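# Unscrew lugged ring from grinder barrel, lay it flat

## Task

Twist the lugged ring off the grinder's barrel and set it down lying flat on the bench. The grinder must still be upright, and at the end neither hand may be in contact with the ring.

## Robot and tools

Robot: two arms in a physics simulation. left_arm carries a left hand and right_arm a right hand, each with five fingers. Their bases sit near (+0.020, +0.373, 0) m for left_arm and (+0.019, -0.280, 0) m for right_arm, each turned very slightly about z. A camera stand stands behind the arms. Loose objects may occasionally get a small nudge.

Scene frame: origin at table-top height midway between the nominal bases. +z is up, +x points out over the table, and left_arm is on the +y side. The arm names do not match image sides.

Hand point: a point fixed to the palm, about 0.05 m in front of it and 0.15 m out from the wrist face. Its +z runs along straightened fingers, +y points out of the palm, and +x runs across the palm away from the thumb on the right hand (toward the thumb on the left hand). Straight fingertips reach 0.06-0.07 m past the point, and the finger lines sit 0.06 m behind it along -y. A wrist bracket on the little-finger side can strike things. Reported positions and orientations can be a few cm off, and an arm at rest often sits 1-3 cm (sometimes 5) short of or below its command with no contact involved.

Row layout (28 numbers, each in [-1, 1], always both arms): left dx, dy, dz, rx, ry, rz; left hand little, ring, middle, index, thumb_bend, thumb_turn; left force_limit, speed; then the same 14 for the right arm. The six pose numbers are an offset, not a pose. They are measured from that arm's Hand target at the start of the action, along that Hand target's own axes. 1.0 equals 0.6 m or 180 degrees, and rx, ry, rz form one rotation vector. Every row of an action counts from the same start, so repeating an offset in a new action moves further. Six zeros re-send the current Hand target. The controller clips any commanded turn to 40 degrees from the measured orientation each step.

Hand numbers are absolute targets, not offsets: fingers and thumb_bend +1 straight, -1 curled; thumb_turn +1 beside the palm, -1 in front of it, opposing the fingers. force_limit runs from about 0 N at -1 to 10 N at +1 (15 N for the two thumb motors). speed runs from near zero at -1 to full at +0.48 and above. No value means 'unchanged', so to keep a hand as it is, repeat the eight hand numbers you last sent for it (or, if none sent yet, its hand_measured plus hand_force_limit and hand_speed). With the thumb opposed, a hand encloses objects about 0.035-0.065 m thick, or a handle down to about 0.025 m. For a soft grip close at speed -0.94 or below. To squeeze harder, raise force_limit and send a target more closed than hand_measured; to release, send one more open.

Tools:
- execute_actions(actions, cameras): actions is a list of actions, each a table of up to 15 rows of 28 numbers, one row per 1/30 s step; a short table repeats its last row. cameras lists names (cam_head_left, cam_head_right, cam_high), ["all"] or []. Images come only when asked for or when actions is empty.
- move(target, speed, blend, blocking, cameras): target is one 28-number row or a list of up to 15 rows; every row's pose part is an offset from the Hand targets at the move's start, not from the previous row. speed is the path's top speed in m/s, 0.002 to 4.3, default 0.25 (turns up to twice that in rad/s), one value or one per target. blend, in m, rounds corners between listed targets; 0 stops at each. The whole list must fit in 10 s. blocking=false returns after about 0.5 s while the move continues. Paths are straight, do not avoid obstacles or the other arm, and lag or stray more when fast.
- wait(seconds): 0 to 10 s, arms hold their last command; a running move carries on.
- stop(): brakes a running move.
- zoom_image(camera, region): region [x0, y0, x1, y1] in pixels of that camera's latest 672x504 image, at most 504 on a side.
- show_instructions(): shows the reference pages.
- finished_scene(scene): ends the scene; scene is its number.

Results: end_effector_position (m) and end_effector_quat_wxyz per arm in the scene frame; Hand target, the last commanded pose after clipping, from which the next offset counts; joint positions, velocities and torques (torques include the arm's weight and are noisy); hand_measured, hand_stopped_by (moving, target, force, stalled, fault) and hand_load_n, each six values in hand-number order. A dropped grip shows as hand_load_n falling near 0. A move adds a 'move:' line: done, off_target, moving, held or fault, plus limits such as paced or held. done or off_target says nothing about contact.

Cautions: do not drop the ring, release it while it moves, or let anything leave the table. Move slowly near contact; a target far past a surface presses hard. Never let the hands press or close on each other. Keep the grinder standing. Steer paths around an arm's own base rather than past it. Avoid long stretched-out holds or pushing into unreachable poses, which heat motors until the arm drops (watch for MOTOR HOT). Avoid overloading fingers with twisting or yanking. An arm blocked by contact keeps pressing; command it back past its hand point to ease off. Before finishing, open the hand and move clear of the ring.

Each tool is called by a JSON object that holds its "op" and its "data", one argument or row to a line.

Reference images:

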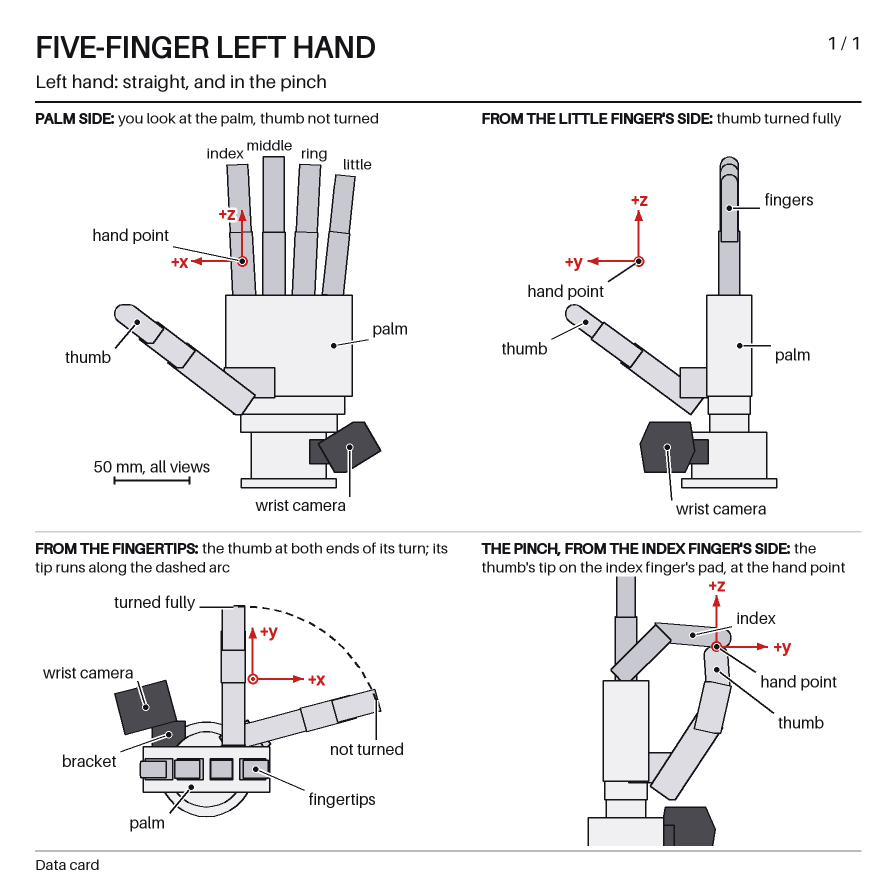

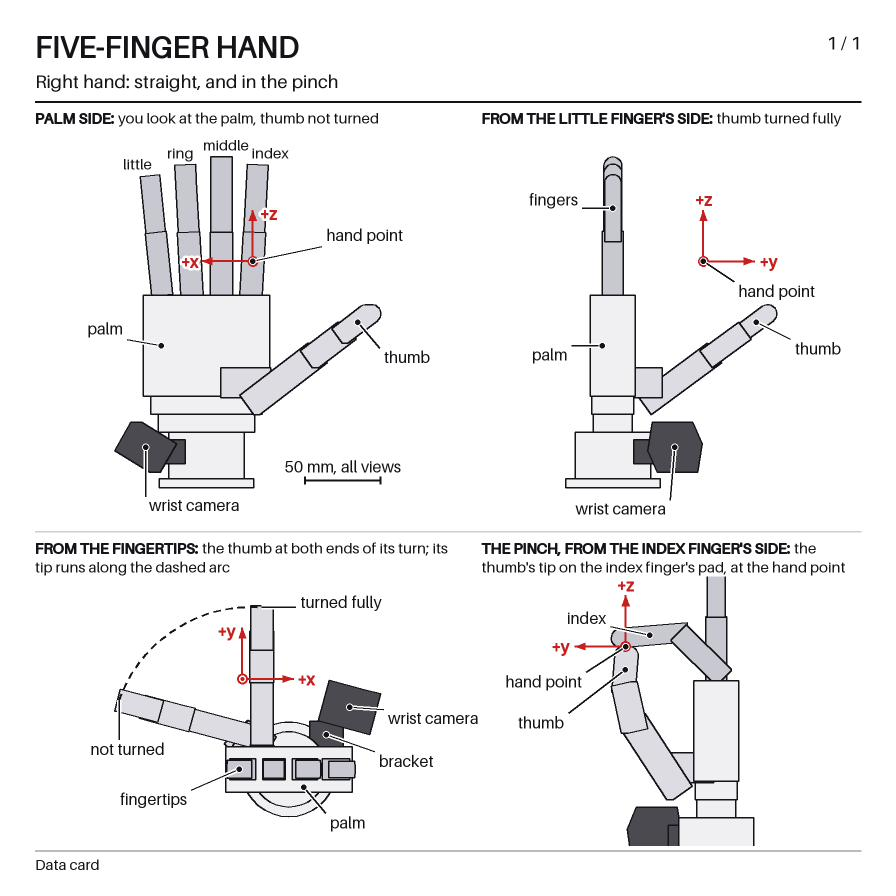

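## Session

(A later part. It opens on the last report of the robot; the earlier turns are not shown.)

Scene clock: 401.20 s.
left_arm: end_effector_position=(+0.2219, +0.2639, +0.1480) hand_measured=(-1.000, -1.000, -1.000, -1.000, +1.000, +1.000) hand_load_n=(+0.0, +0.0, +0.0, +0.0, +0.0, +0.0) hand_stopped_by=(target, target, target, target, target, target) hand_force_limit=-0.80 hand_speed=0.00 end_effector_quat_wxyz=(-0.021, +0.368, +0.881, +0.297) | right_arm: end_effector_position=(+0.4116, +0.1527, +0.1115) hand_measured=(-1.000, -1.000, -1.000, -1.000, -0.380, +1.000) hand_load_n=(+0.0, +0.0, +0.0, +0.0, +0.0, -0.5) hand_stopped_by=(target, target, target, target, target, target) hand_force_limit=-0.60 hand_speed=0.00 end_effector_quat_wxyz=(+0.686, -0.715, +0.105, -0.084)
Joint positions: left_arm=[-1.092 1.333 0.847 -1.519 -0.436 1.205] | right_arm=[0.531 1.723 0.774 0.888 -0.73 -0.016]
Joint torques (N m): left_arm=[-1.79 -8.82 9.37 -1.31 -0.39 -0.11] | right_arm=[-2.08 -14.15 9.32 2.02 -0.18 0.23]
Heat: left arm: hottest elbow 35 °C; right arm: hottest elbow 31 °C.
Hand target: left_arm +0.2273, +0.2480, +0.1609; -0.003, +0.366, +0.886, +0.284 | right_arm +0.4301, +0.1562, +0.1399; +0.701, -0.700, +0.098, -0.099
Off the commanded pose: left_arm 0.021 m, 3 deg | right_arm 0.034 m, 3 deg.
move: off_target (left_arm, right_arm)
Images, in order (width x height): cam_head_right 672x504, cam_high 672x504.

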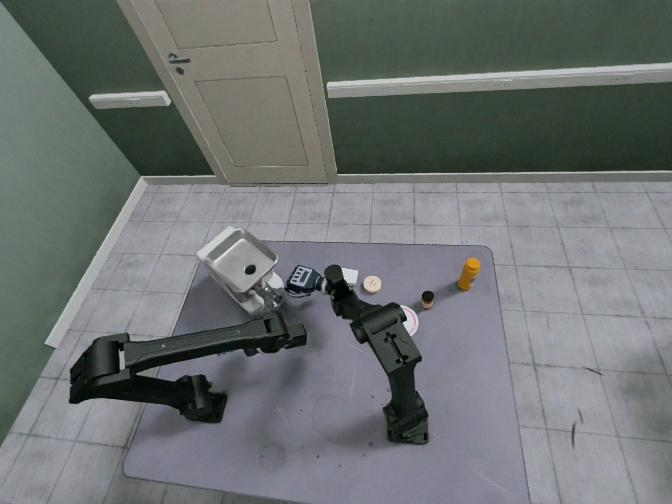

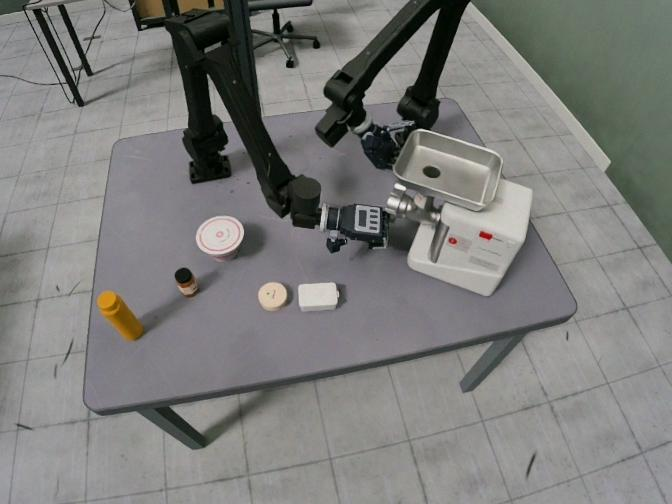

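{"op": "move", "data": {
  "target": [-0.186,-0.035,-0.106,0.1383,-0.473,-0.1278,-1,-1,-1,-1,1,1,-0.8,0,0,0,0,0,0,0,-1,-1,-1,-1,-0.38,1,-0.6,0],
  "speed": 0.35,
  "cameras": ["all"]
}}

Scene clock: 411.80 s.
left_arm: end_effector_position=(+0.2796, +0.1296, +0.1825) hand_measured=(-1.000, -1.000, -1.000, -1.000, +1.000, +1.000) hand_load_n=(+0.0, +0.0, +0.0, +0.0, +0.0, +0.0) hand_stopped_by=(target, target, target, target, target, target) hand_force_limit=-0.80 hand_speed=0.00 end_effector_quat_wxyz=(+0.565, +0.284, +0.742, -0.221) | right_arm: end_effector_position=(+0.4115, +0.1527, +0.1115) hand_measured=(-1.000, -1.000, -1.000, -1.000, -0.380, +1.000) hand_load_n=(+0.0, +0.0, +0.5, +0.0, +0.0, -0.5) hand_stopped_by=(target, target, target, target, target, target) hand_force_limit=-0.60 hand_speed=0.00 end_effector_quat_wxyz=(+0.686, -0.715, +0.106, -0.084)
Joint positions: left_arm=[-1.123 0.629 0.3 0.045 -0.339 1.467] | right_arm=[0.531 1.723 0.774 0.888 -0.73 -0.015]
Joint torques (N m): left_arm=[0.15 0.5 7.69 2.44 -0.13 0.14] | right_arm=[-2.14 -14.1 9.32 2.02 -0.18 0.21]
Heat: left arm: hottest elbow 35 °C; right arm: hottest shoulder 31 °C.
Hand target: left_arm +0.2825, +0.1316, +0.1798; +0.568, +0.284, +0.741, -0.218 | right_arm +0.4301, +0.1562, +0.1399; +0.701, -0.700, +0.098, -0.099
Off the commanded pose: left_arm 0.004 m, 1 deg | right_arm 0.034 m, 3 deg.
move: off_target (right_arm)

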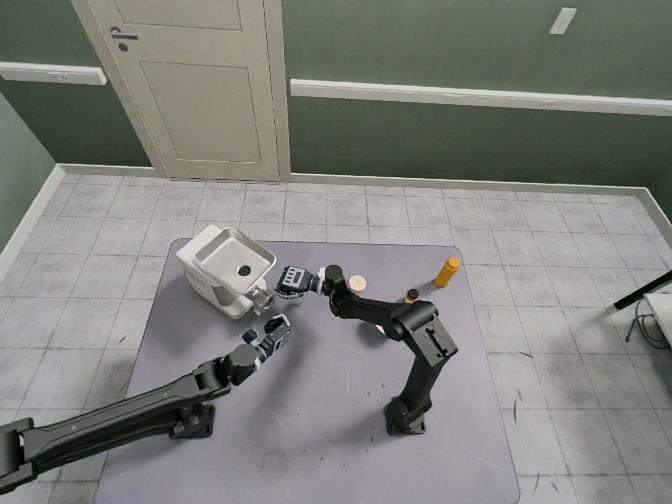

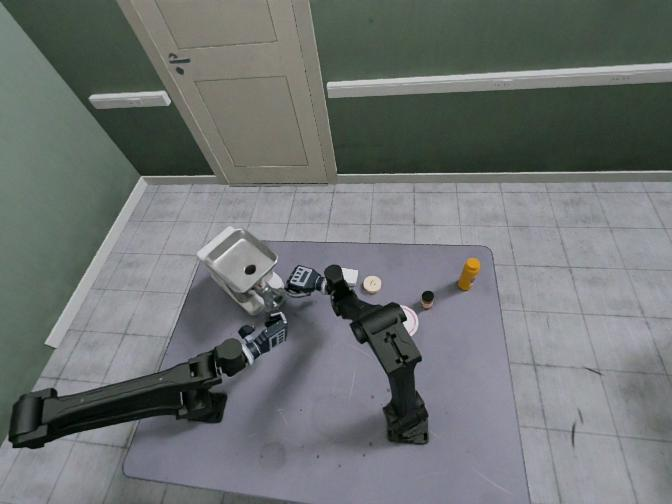

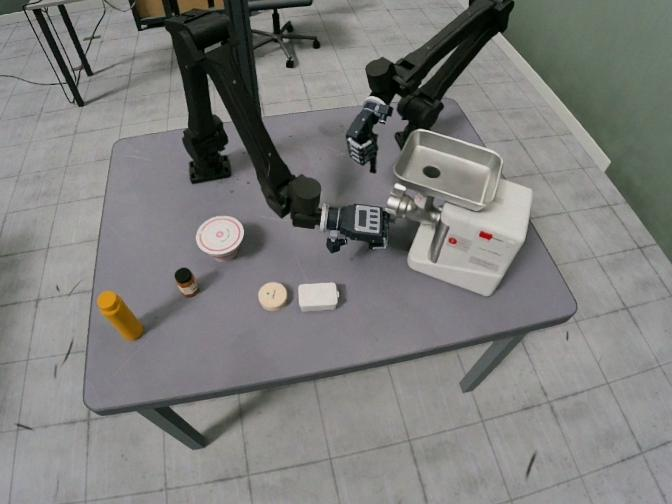

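{"op": "move", "data": {
  "target": [
    [0,0,0,0,0,0,-1,-1,-1,0,1,1,-0.8,0,0,0.1833,0,0,0,0,-1,-1,-1,-1,-0.38,1,-0.6,0],
    [0,0,0,0,0,0,-1,-1,-1,0,1,1,-0.8,0,-0.0599,0.1833,0.0292,0,0,0,-1,-1,-1,-1,-0.38,1,-0.6,0],
    [0,0,0,0,0,0,-1,-1,-1,0,1,1,-0.8,0,-0.0599,0,0.0292,0,0,0,-1,-1,-1,-1,-0.38,1,-0.6,0],
    [0,0,0,0,0,0,-1,-1,-1,0,1,1,-0.8,0,0,0,0,0,0,0,-1,-1,-1,-1,-0.38,1,-0.6,0],
    [0,0,0,0,0,0,-1,-1,-1,0,1,1,-0.8,0,0,0.1833,0,0,0,0,-1,-1,-1,-1,-0.38,1,-0.6,0],
    [0,0,0,0,0,0,-1,-1,-1,0,1,1,-0.8,0,-0.0599,0.1833,0.0292,0,0,0,-1,-1,-1,-1,-0.38,1,-0.6,0],
    [0,0,0,0,0,0,-1,-1,-1,0,1,1,-0.8,0,-0.0599,0,0.0292,0,0,0,-1,-1,-1,-1,-0.38,1,-0.6,0],
    [0,0,0,0,0,0,-1,-1,-1,0,1,1,-0.8,0,0,0,0,0,0,0,-1,-1,-1,-1,-0.38,1,-0.6,0]
  ],
  "speed": 0.2,
  "blend": [0.01,0,0,0.015,0.01,0,0,0],
  "cameras": ["all"]
}}

{"op": "zoom_image", "data": {
  "camera": "cam_high",
  "region": [340, 140, 430, 230]
}}

{"op": "zoom_image", "data": {
  "camera": "cam_head_right",
  "region": [230, 270, 310, 350]
}}

Scene clock: 419.23 s.
left_arm: end_effector_position=(+0.2796, +0.1294, +0.1826) hand_measured=(-1.000, -1.000, -1.000, +0.000, +1.000, +1.000) hand_load_n=(+0.0, +0.0, +0.0, +0.0, +0.0, +0.0) hand_stopped_by=(target, target, target, target, target, target) hand_force_limit=-0.80 hand_speed=0.00 end_effector_quat_wxyz=(+0.565, +0.285, +0.742, -0.221) | right_arm: end_effector_position=(+0.4117, +0.1528, +0.1125) hand_measured=(-1.000, -1.000, -1.000, -1.000, -0.380, +1.000) hand_load_n=(+0.0, +0.0, +0.0, +0.0, +0.0, -0.5) hand_stopped_by=(target, target, target, target, target, target) hand_force_limit=-0.60 hand_speed=0.00 end_effector_quat_wxyz=(+0.686, -0.715, +0.105, -0.084)
Joint positions: left_arm=[-1.123 0.629 0.3 0.046 -0.338 1.468] | right_arm=[0.531 1.72 0.776 0.884 -0.73 -0.016]
Joint torques (N m): left_arm=[0.03 0.67 7.65 2.36 -0.13 0.16] | right_arm=[-2.08 -13.86 9.28 2.14 -0.17 0.22]
Heat: left arm: hottest elbow 35 °C; right arm: hottest elbow 31 °C.
Hand target: left_arm +0.2825, +0.1316, +0.1797; +0.568, +0.284, +0.741, -0.218 | right_arm +0.4300, +0.1563, +0.1400; +0.701, -0.700, +0.098, -0.099
Off the commanded pose: left_arm 0.005 m, 1 deg | right_arm 0.033 m, 3 deg.
move: off_target (right_arm); blend cut to 0 m at target 1

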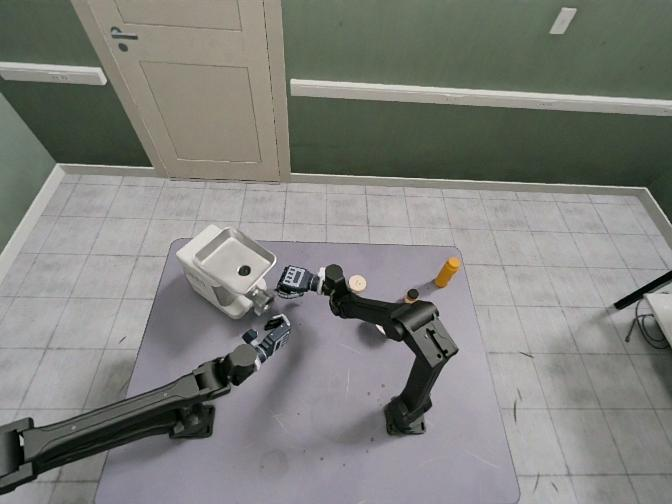

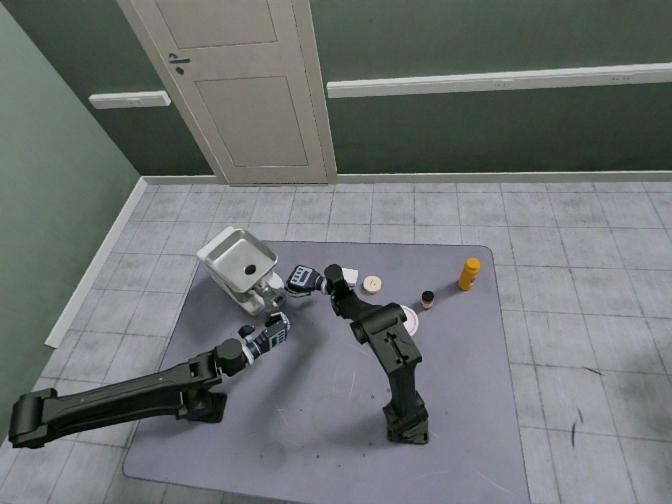

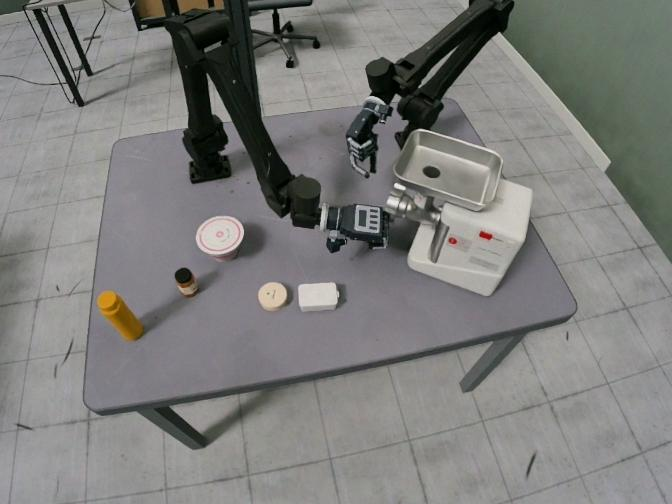

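Scaled by 5.600 from the camera's 672x504 image, which has a finer 960x720 frame.

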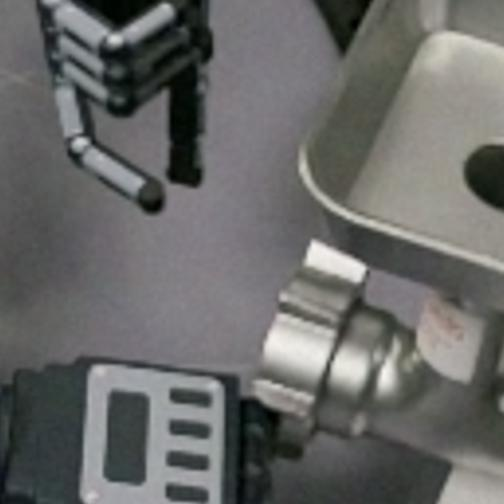

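Scaled by 6.300 from the camera's 672x504 image, which has a finer 960x720 frame.

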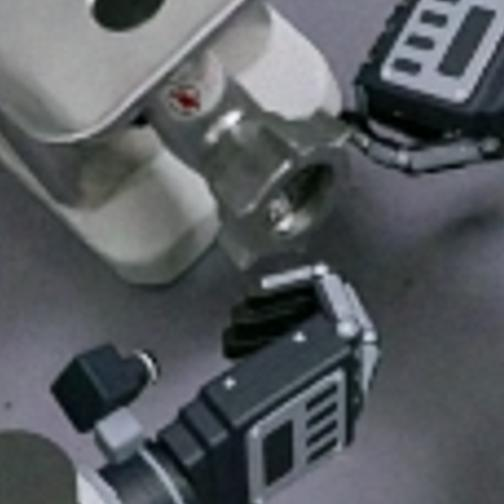

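{"op": "zoom_image", "data": {
  "camera": "cam_high",
  "region": [380, 180, 430, 230]
}}

Scaled by 10.080 from the camera's 672x504 image, which has a finer 960x720 frame.

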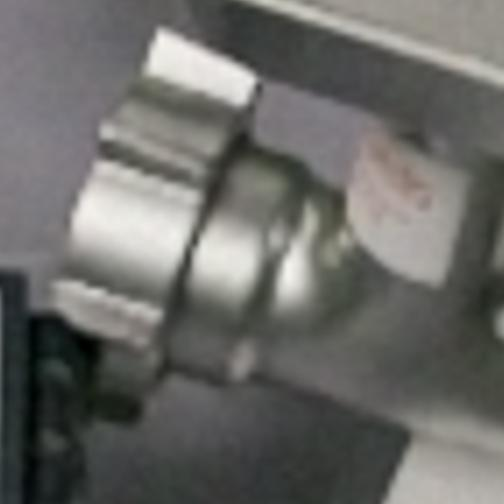

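{"op": "move", "data": {
  "target": [0.0335,0.0743,0.0102,0,0,0,-1,-1,-1,0,1,1,-0.8,0,0,0,0,0,0,0,-1,-1,-1,-1,-0.38,1,-0.6,0],
  "speed": 0.12,
  "cameras": ["all"]
}}

{"op": "zoom_image", "data": {
  "camera": "cam_high",
  "region": [350, 150, 430, 230]
}}

{"op": "zoom_image", "data": {
  "camera": "cam_head_right",
  "region": [240, 270, 310, 340]
}}

{"op": "zoom_image", "data": {
  "camera": "cam_head_left",
  "region": [230, 270, 300, 340]
}}

Scene clock: 423.10 s.
left_arm: end_effector_position=(+0.3107, +0.1619, +0.1603) hand_measured=(-1.000, -1.000, -1.000, +0.000, +1.000, +1.000) hand_load_n=(+0.0, +0.0, +0.5, +0.0, +0.0, +0.0) hand_stopped_by=(target, target, target, target, target, target) hand_force_limit=-0.80 hand_speed=0.00 end_effector_quat_wxyz=(+0.564, +0.284, +0.744, -0.221) | right_arm: end_effector_position=(+0.4116, +0.1528, +0.1126) hand_measured=(-1.000, -1.000, -1.000, -1.000, -0.380, +1.000) hand_load_n=(+0.0, +0.0, +0.0, +0.0, +0.0, -0.5) hand_stopped_by=(target, target, target, target, target, target) hand_force_limit=-0.60 hand_speed=0.00 end_effector_quat_wxyz=(+0.686, -0.715, +0.106, -0.084)
Joint positions: left_arm=[-0.883 0.625 0.236 0.117 -0.109 1.532] | right_arm=[0.531 1.72 0.776 0.884 -0.73 -0.015]
Joint torques (N m): left_arm=[0.09 0.56 7.57 2.47 -0.06 0.16] | right_arm=[-2.08 -13.92 9.28 2.13 -0.17 0.21]
Heat: left arm: hottest elbow 35 °C; right arm: hottest elbow 31 °C.
Hand target: left_arm +0.3129, +0.1643, +0.1588; +0.568, +0.284, +0.741, -0.218 | right_arm +0.4300, +0.1563, +0.1400; +0.701, -0.700, +0.098, -0.099
Off the commanded pose: left_arm 0.004 m, 1 deg | right_arm 0.033 m, 3 deg.
move: off_target (right_arm)

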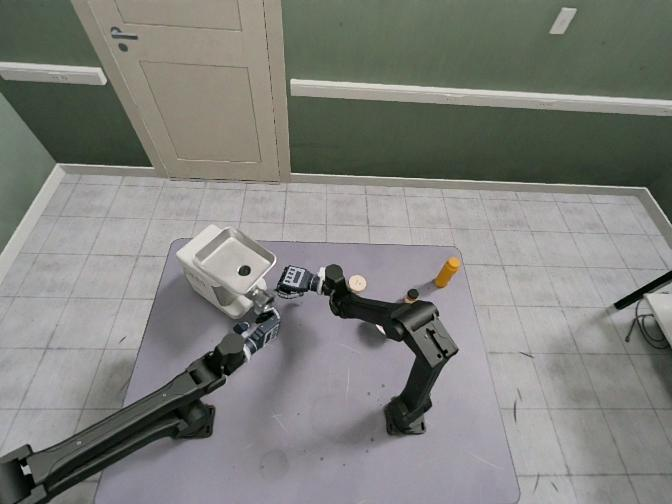

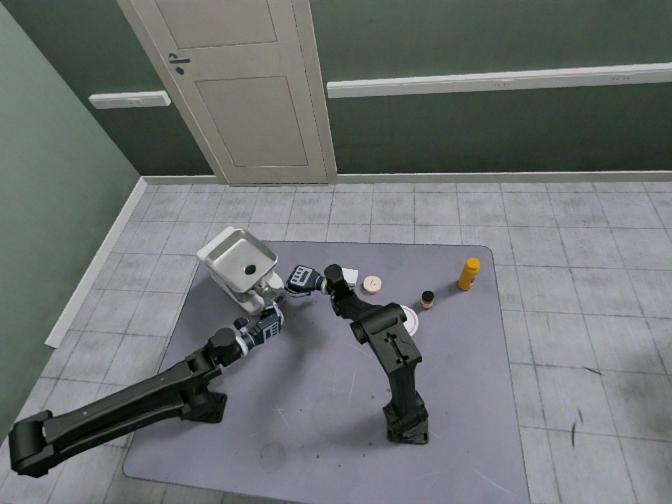

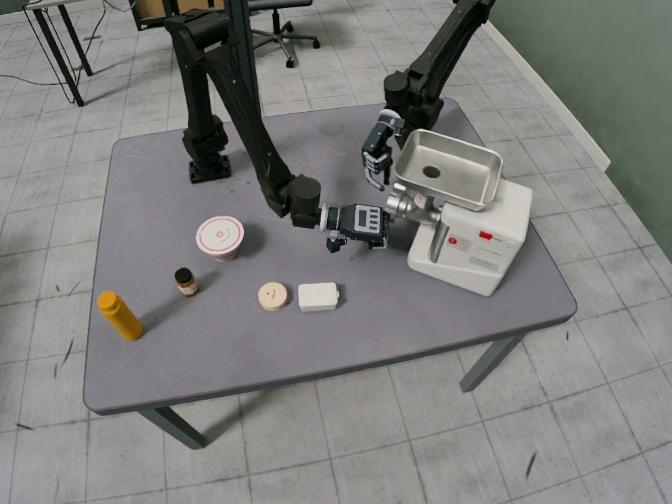

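Scaled by 6.300 from the camera's 672x504 image, which has a finer 960x720 frame.

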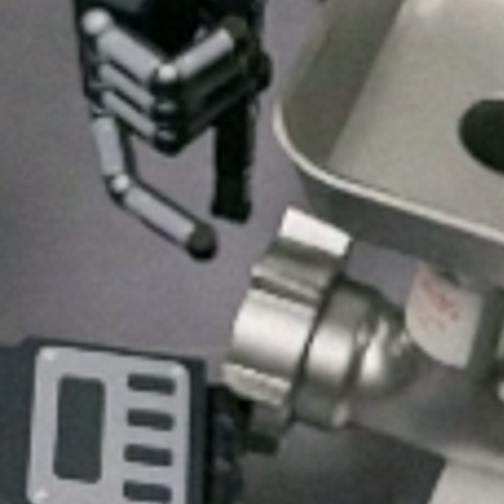

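Scaled by 7.200 from the camera's 672x504 image, which has a finer 960x720 frame.

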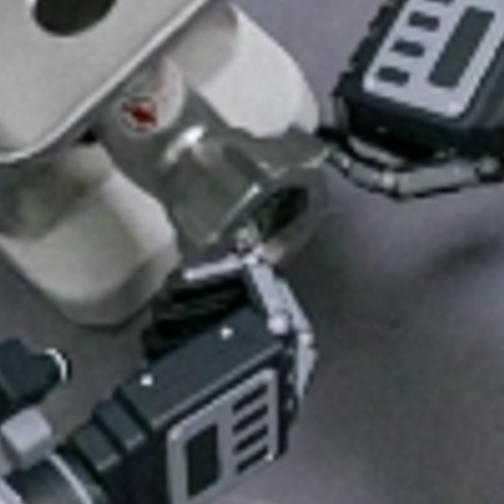

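Scaled by 7.200 from the camera's 672x504 image, which has a finer 960x720 frame.

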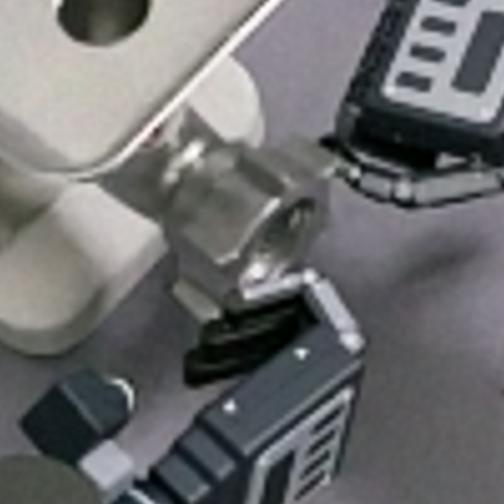

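{"op": "move", "data": {
  "target": [0.0124,0.0433,0.0137,0,0,0,-1,-1,-1,0,1,1,-0.8,0,0,0,0,0,0,0,-1,-1,-1,-1,-0.38,1,-0.6,0],
  "speed": 0.08,
  "cameras": ["all"]
}}

{"op": "zoom_image", "data": {
  "camera": "cam_high",
  "region": [365, 165, 425, 225]
}}

{"op": "zoom_image", "data": {
  "camera": "cam_head_right",
  "region": [250, 275, 300, 325]
}}

{"op": "zoom_image", "data": {
  "camera": "cam_head_left",
  "region": [240, 275, 290, 325]
}}

Scene clock: 425.43 s.
left_arm: end_effector_position=(+0.3327, +0.1769, +0.1517) hand_measured=(-1.000, -1.000, -1.000, +0.000, +1.000, +1.000) hand_load_n=(+0.0, +0.0, +0.0, +0.0, +0.0, +0.0) hand_stopped_by=(target, target, target, target, target, target) hand_force_limit=-0.80 hand_speed=0.00 end_effector_quat_wxyz=(+0.564, +0.284, +0.743, -0.221) | right_arm: end_effector_position=(+0.4116, +0.1528, +0.1126) hand_measured=(-1.000, -1.000, -1.000, -1.000, -0.380, +1.000) hand_load_n=(+0.0, +0.0, +0.0, +0.0, +0.0, -0.5) hand_stopped_by=(target, target, target, target, target, target) hand_force_limit=-0.60 hand_speed=0.00 end_effector_quat_wxyz=(+0.686, -0.715, +0.106, -0.084)
Joint positions: left_arm=[-0.739 0.679 0.223 0.187 0.03 1.57] | right_arm=[0.531 1.72 0.776 0.884 -0.73 -0.015]
Joint torques (N m): left_arm=[0.09 0.38 7.35 2.58 -0.03 0.15] | right_arm=[-2.08 -13.92 9.26 2.13 -0.17 0.22]
Heat: left arm: hottest elbow 35 °C; right arm: hottest elbow 31 °C.
Hand target: left_arm +0.3347, +0.1797, +0.1495; +0.568, +0.284, +0.741, -0.218 | right_arm +0.4300, +0.1563, +0.1400; +0.701, -0.700, +0.098, -0.099
Off the commanded pose: left_arm 0.004 m, 1 deg | right_arm 0.033 m, 3 deg.
move: off_target (right_arm)

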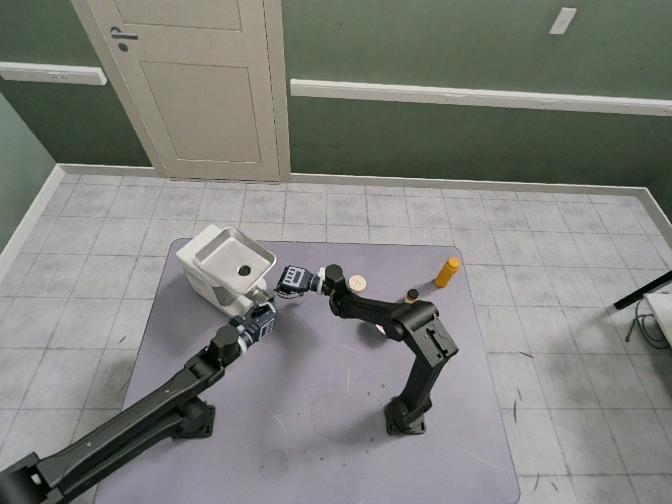

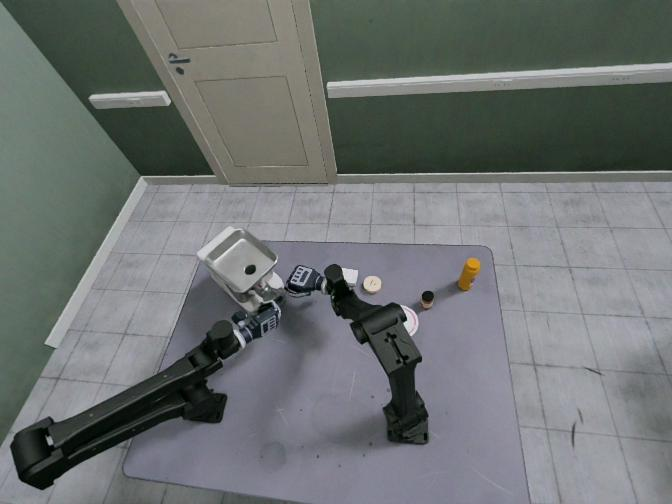

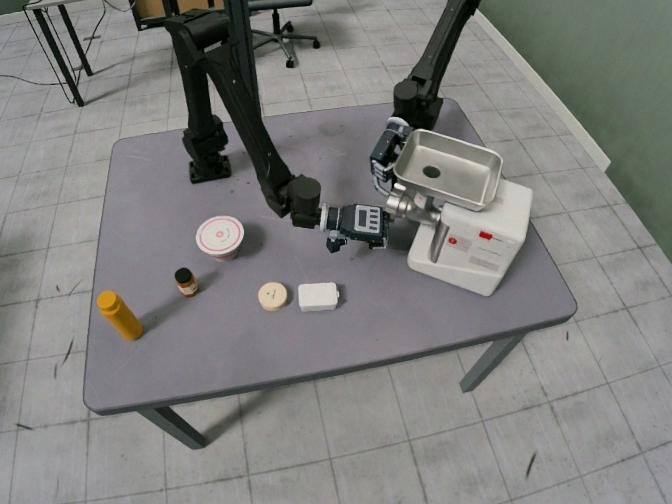

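Scaled by 8.400 from the camera's 672x504 image, which has a finer 960x720 frame.

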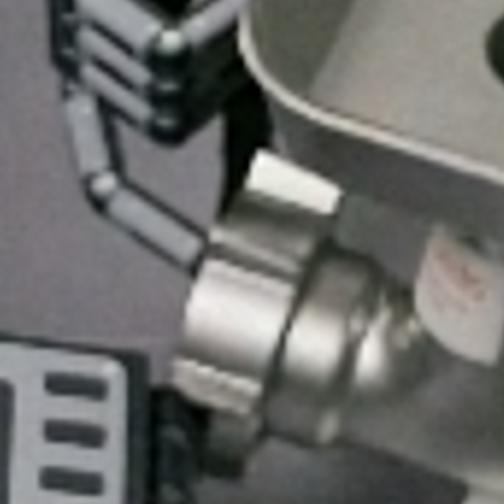

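Scaled by 10.080 from the camera's 672x504 image, which has a finer 960x720 frame.

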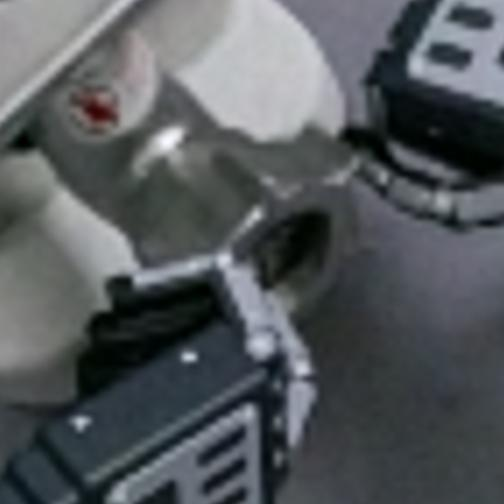

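Scaled by 10.080 from the camera's 672x504 image, which has a finer 960x720 frame.

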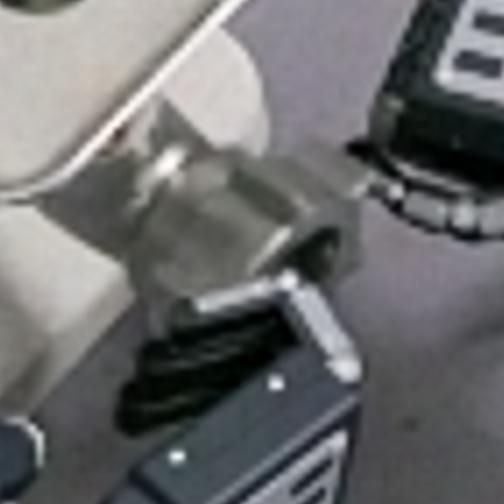

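{"op": "move", "data": {
  "target": [0,0.02,0.005,0,0,0,-1,-1,-1,0,1,1,-0.8,0,0,0,0,0,0,0,-1,-1,-1,-1,-0.38,1,-0.6,0],
  "speed": 0.06,
  "cameras": ["all"]
}}

{"op": "zoom_image", "data": {
  "camera": "cam_high",
  "region": [365, 165, 425, 225]
}}

{"op": "zoom_image", "data": {
  "camera": "cam_head_right",
  "region": [250, 275, 300, 325]
}}

Scene clock: 426.70 s.
left_arm: end_effector_position=(+0.3413, +0.1833, +0.1479) hand_measured=(-1.000, -1.000, -1.000, +0.000, +1.000, +1.000) hand_load_n=(+0.0, +0.0, +0.0, +0.0, +0.0, +0.0) hand_stopped_by=(target, target, target, target, target, target) hand_force_limit=-0.80 hand_speed=0.00 end_effector_quat_wxyz=(+0.562, +0.285, +0.744, -0.223) | right_arm: end_effector_position=(+0.4116, +0.1528, +0.1126) hand_measured=(-1.000, -1.000, -1.000, -1.000, -0.380, +1.000) hand_load_n=(+0.0, +0.0, +0.5, +0.0, +0.0, -0.5) hand_stopped_by=(target, target, target, target, target, target) hand_force_limit=-0.60 hand_speed=0.00 end_effector_quat_wxyz=(+0.686, -0.715, +0.106, -0.084)
Joint positions: left_arm=[-0.678 0.703 0.223 0.206 0.093 1.585] | right_arm=[0.531 1.72 0.776 0.884 -0.73 -0.015]
Joint torques (N m): left_arm=[0.56 -0.03 7.53 2.41 -0.1 0.16] | right_arm=[-2.2 -13.86 9.26 2.13 -0.17 0.21]
Heat: left arm: hottest elbow 35 °C; right arm: hottest elbow 31 °C.
Hand target: left_arm +0.3449, +0.1866, +0.1487; +0.568, +0.284, +0.741, -0.218 | right_arm +0.4300, +0.1563, +0.1400; +0.701, -0.700, +0.098, -0.099
Off the commanded pose: left_arm 0.005 m, 1 deg | right_arm 0.033 m, 3 deg.
move: off_target (right_arm)

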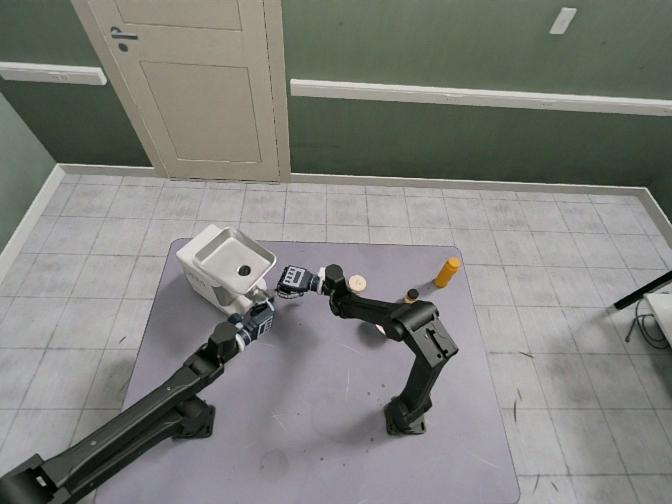

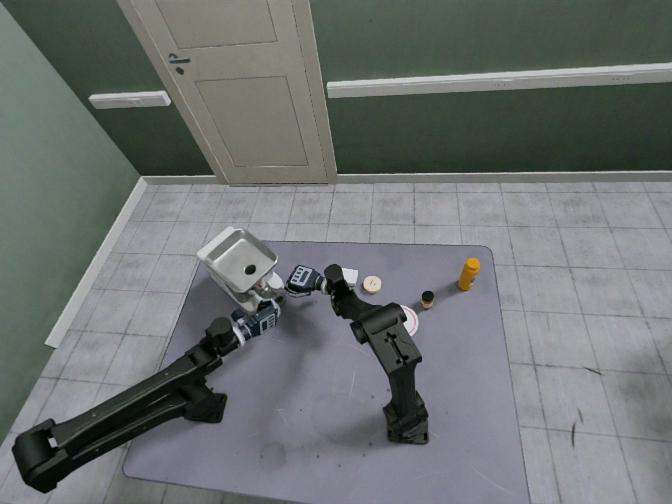

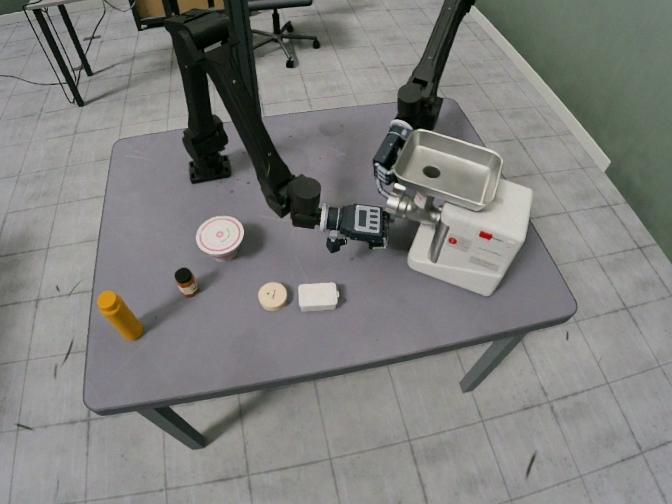

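Scaled by 8.400 from the camera's 672x504 image, which has a finer 960x720 frame.

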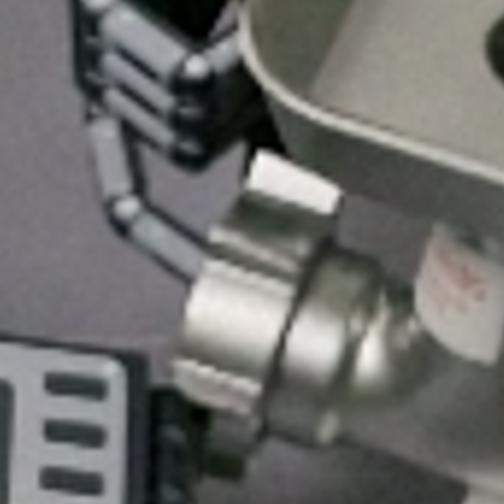

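Scaled by 10.080 from the camera's 672x504 image, which has a finer 960x720 frame.

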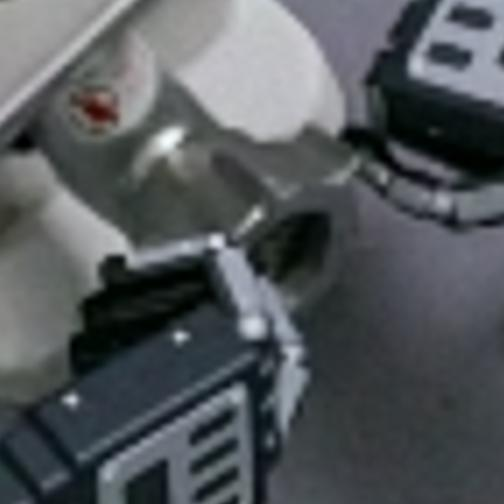

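{"op": "move", "data": {
  "target": [
    [0,0,0,0,0,0,-1,-1,-1,0,1,1,-0.8,0,0,0.1833,0,0,0,0,-1,-1,-1,-1,-0.38,1,-0.6,0],
    [0,0,0,0,0,0,-1,-1,-1,0,1,1,-0.8,0,-0.0599,0.1833,0.0292,0,0,0,-1,-1,-1,-1,-0.38,1,-0.6,0],
    [0,0,0,0,0,0,-1,-1,-1,0,1,1,-0.8,0,-0.0599,0,0.0292,0,0,0,-1,-1,-1,-1,-0.38,1,-0.6,0],
    [0,0,0,0,0,0,-1,-1,-1,0,1,1,-0.8,0,0,0,0,0,0,0,-1,-1,-1,-1,-0.38,1,-0.6,0]
  ],
  "speed": 0.2,
  "blend": [0.01,0,0,0],
  "cameras": ["cam_high","cam_head_right"]
}}

{"op": "zoom_image", "data": {
  "camera": "cam_high",
  "region": [380, 180, 430, 230]
}}

{"op": "zoom_image", "data": {
  "camera": "cam_head_right",
  "region": [250, 275, 300, 325]
}}

Scene clock: 430.77 s.
left_arm: end_effector_position=(+0.3414, +0.1833, +0.1478) hand_measured=(-1.000, -1.000, -1.000, +0.000, +1.000, +1.000) hand_load_n=(+0.0, +0.0, +0.0, +0.0, +0.0, +0.0) hand_stopped_by=(target, target, target, target, target, target) hand_force_limit=-0.80 hand_speed=0.00 end_effector_quat_wxyz=(+0.562, +0.285, +0.744, -0.223) | right_arm: end_effector_position=(+0.4116, +0.1527, +0.1119) hand_measured=(-1.000, -1.000, -1.000, -1.000, -0.380, +1.000) hand_load_n=(+0.0, +0.0, +0.0, +0.0, +0.0, -0.5) hand_stopped_by=(target, target, target, target, target, target) hand_force_limit=-0.60 hand_speed=0.00 end_effector_quat_wxyz=(+0.686, -0.715, +0.105, -0.084)
Joint positions: left_arm=[-0.677 0.703 0.223 0.206 0.094 1.586] | right_arm=[0.531 1.721 0.775 0.885 -0.73 -0.016]
Joint torques (N m): left_arm=[-0.03 -0.03 7.61 2.45 -0.11 0.17] | right_arm=[-2.14 -13.92 9.31 2.13 -0.18 0.22]
Heat: left arm: hottest elbow 35 °C; right arm: hottest elbow 31 °C.
Hand target: left_arm +0.3449, +0.1866, +0.1487; +0.568, +0.284, +0.741, -0.218 | right_arm +0.4302, +0.1562, +0.1400; +0.701, -0.700, +0.098, -0.099
Off the commanded pose: left_arm 0.005 m, 1 deg | right_arm 0.034 m, 3 deg.
move: off_target (right_arm)
Images, in order (width x height): cam_head_right 672x504, cam_high 672x504.

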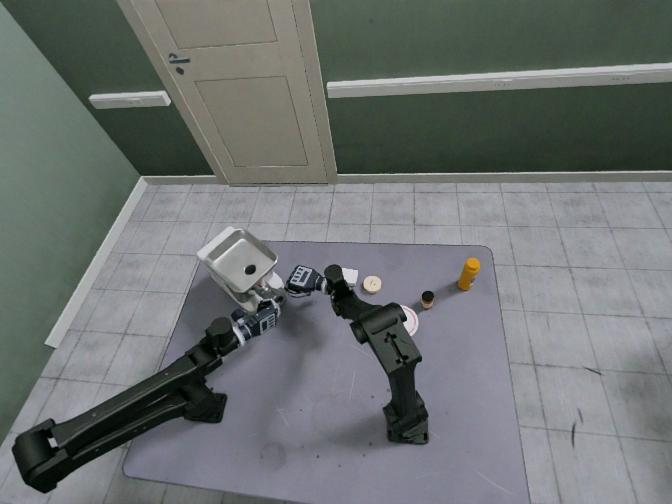

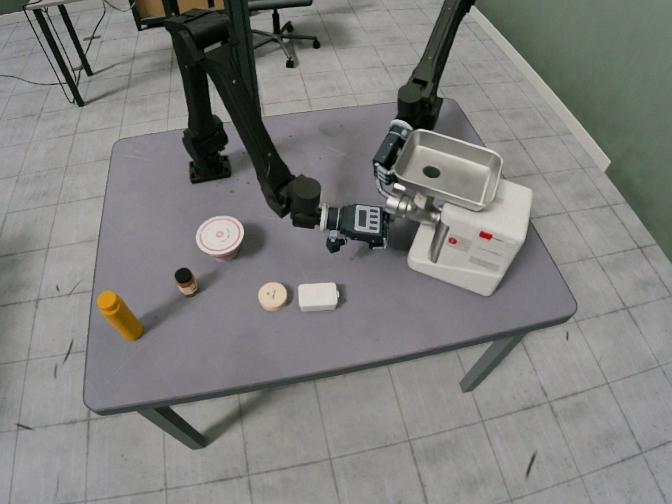

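Scaled by 10.080 from the camera's 672x504 image, which has a finer 960x720 frame.

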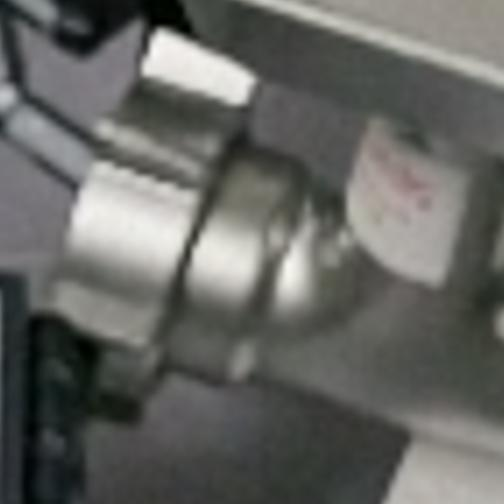

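Scaled by 10.080 from the camera's 672x504 image, which has a finer 960x720 frame.

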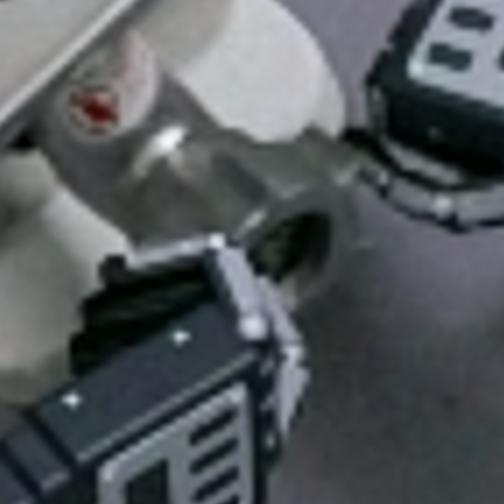

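{"op": "move", "data": {
  "target": [
    [0,0,0,0,0,0,-1,-1,-1,0,1,1,-0.8,0,0,0.1833,0,0,0,0,-1,-1,-1,-1,-0.38,1,-0.6,0],
    [0,0,0,0,0,0,-1,-1,-1,0,1,1,-0.8,0,-0.0599,0.1833,0.0292,0,0,0,-1,-1,-1,-1,-0.38,1,-0.6,0],
    [0,0,0,0,0,0,-1,-1,-1,0,1,1,-0.8,0,-0.0599,0,0.0292,0,0,0,-1,-1,-1,-1,-0.38,1,-0.6,0],
    [0,0,0,0,0,0,-1,-1,-1,0,1,1,-0.8,0,0,0,0,0,0,0,-1,-1,-1,-1,-0.38,1,-0.6,0],
    [0,0,0,0,0,0,-1,-1,-1,0,1,1,-0.8,0,0,0.1833,0,0,0,0,-1,-1,-1,-1,-0.38,1,-0.6,0],
    [0,0,0,0,0,0,-1,-1,-1,0,1,1,-0.8,0,-0.0599,0.1833,0.0292,0,0,0,-1,-1,-1,-1,-0.38,1,-0.6,0],
    [0,0,0,0,0,0,-1,-1,-1,0,1,1,-0.8,0,-0.0599,0,0.0292,0,0,0,-1,-1,-1,-1,-0.38,1,-0.6,0]
  ],
  "speed": 0.2,
  "blend": [0.01,0,0,0.015,0.01,0,0],
  "cameras": ["cam_high","cam_head_right"]
}}

{"op": "zoom_image", "data": {
  "camera": "cam_high",
  "region": [380, 180, 430, 230]
}}

{"op": "zoom_image", "data": {
  "camera": "cam_head_right",
  "region": [250, 275, 300, 325]
}}

Scene clock: 436.50 s.
left_arm: end_effector_position=(+0.3414, +0.1833, +0.1478) hand_measured=(-1.000, -1.000, -1.000, +0.000, +1.000, +1.000) hand_load_n=(+0.0, +0.0, +0.0, +0.5, +0.0, +0.5) hand_stopped_by=(target, target, target, target, target, target) hand_force_limit=-0.80 hand_speed=0.00 end_effector_quat_wxyz=(+0.562, +0.285, +0.744, -0.223) | right_arm: end_effector_position=(+0.4017, +0.1666, +0.0808) hand_measured=(-1.000, -1.000, -1.000, -1.000, -0.380, +1.000) hand_load_n=(+0.0, +0.0, +0.0, +0.0, -2.0, -8.0) hand_stopped_by=(target, target, target, target, target, target) hand_force_limit=-0.60 hand_speed=0.00 end_effector_quat_wxyz=(-0.666, +0.729, -0.125, +0.094)
Joint positions: left_arm=[-0.677 0.703 0.223 0.206 0.095 1.586] | right_arm=[0.587 1.762 0.759 0.885 -0.629 -0.04]
Joint torques (N m): left_arm=[0.21 -0.15 7.53 2.43 -0.16 0.14] | right_arm=[-0.03 -19.31 7.99 2.7 -0.93 0.42]
Heat: left arm: hottest elbow 35 °C; right arm: hottest elbow 31 °C.
Hand target: left_arm +0.3449, +0.1867, +0.1487; +0.568, +0.284, +0.741, -0.218 | right_arm +0.4005, +0.1830, +0.1400; -0.701, +0.700, -0.098, +0.099
Off the commanded pose: left_arm 0.005 m, 1 deg | right_arm 0.062 m, 6 deg.
move: off_target (right_arm)
Images, in order (width x height): cam_head_right 672x504, cam_high 672x504.

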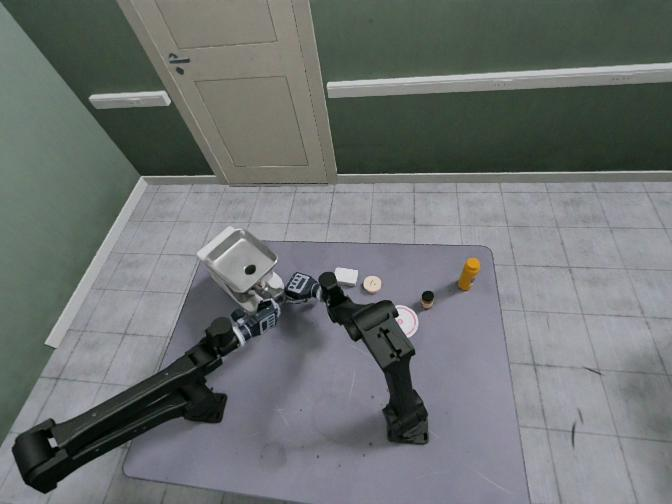

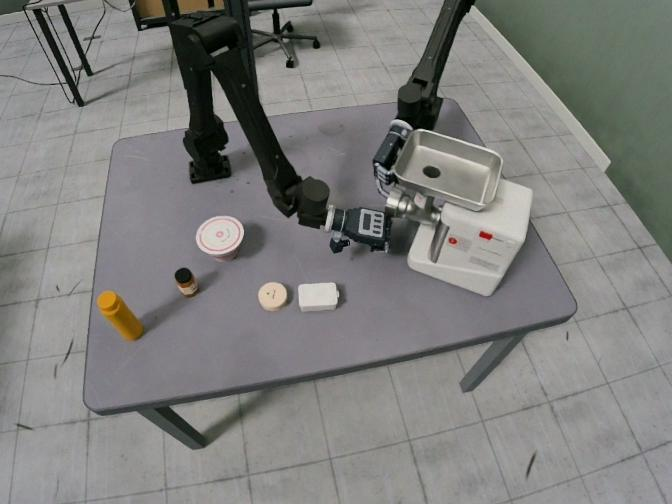

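Scaled by 10.080 from the camera's 672x504 image, which has a finer 960x720 frame.

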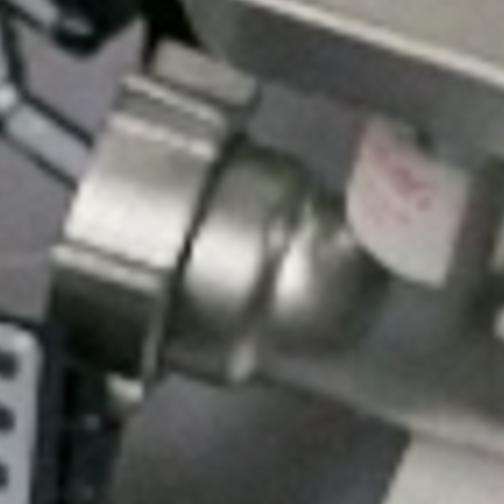

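Scaled by 10.080 from the camera's 672x504 image, which has a finer 960x720 frame.

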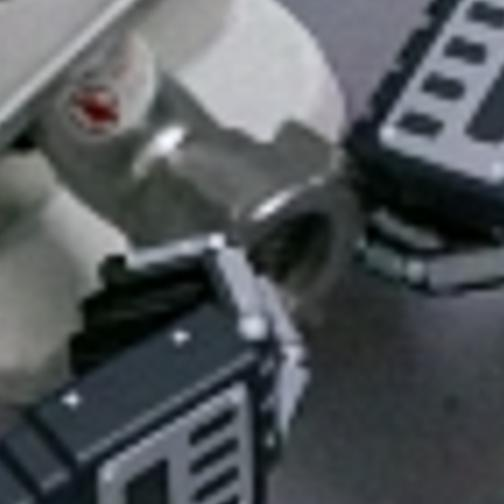

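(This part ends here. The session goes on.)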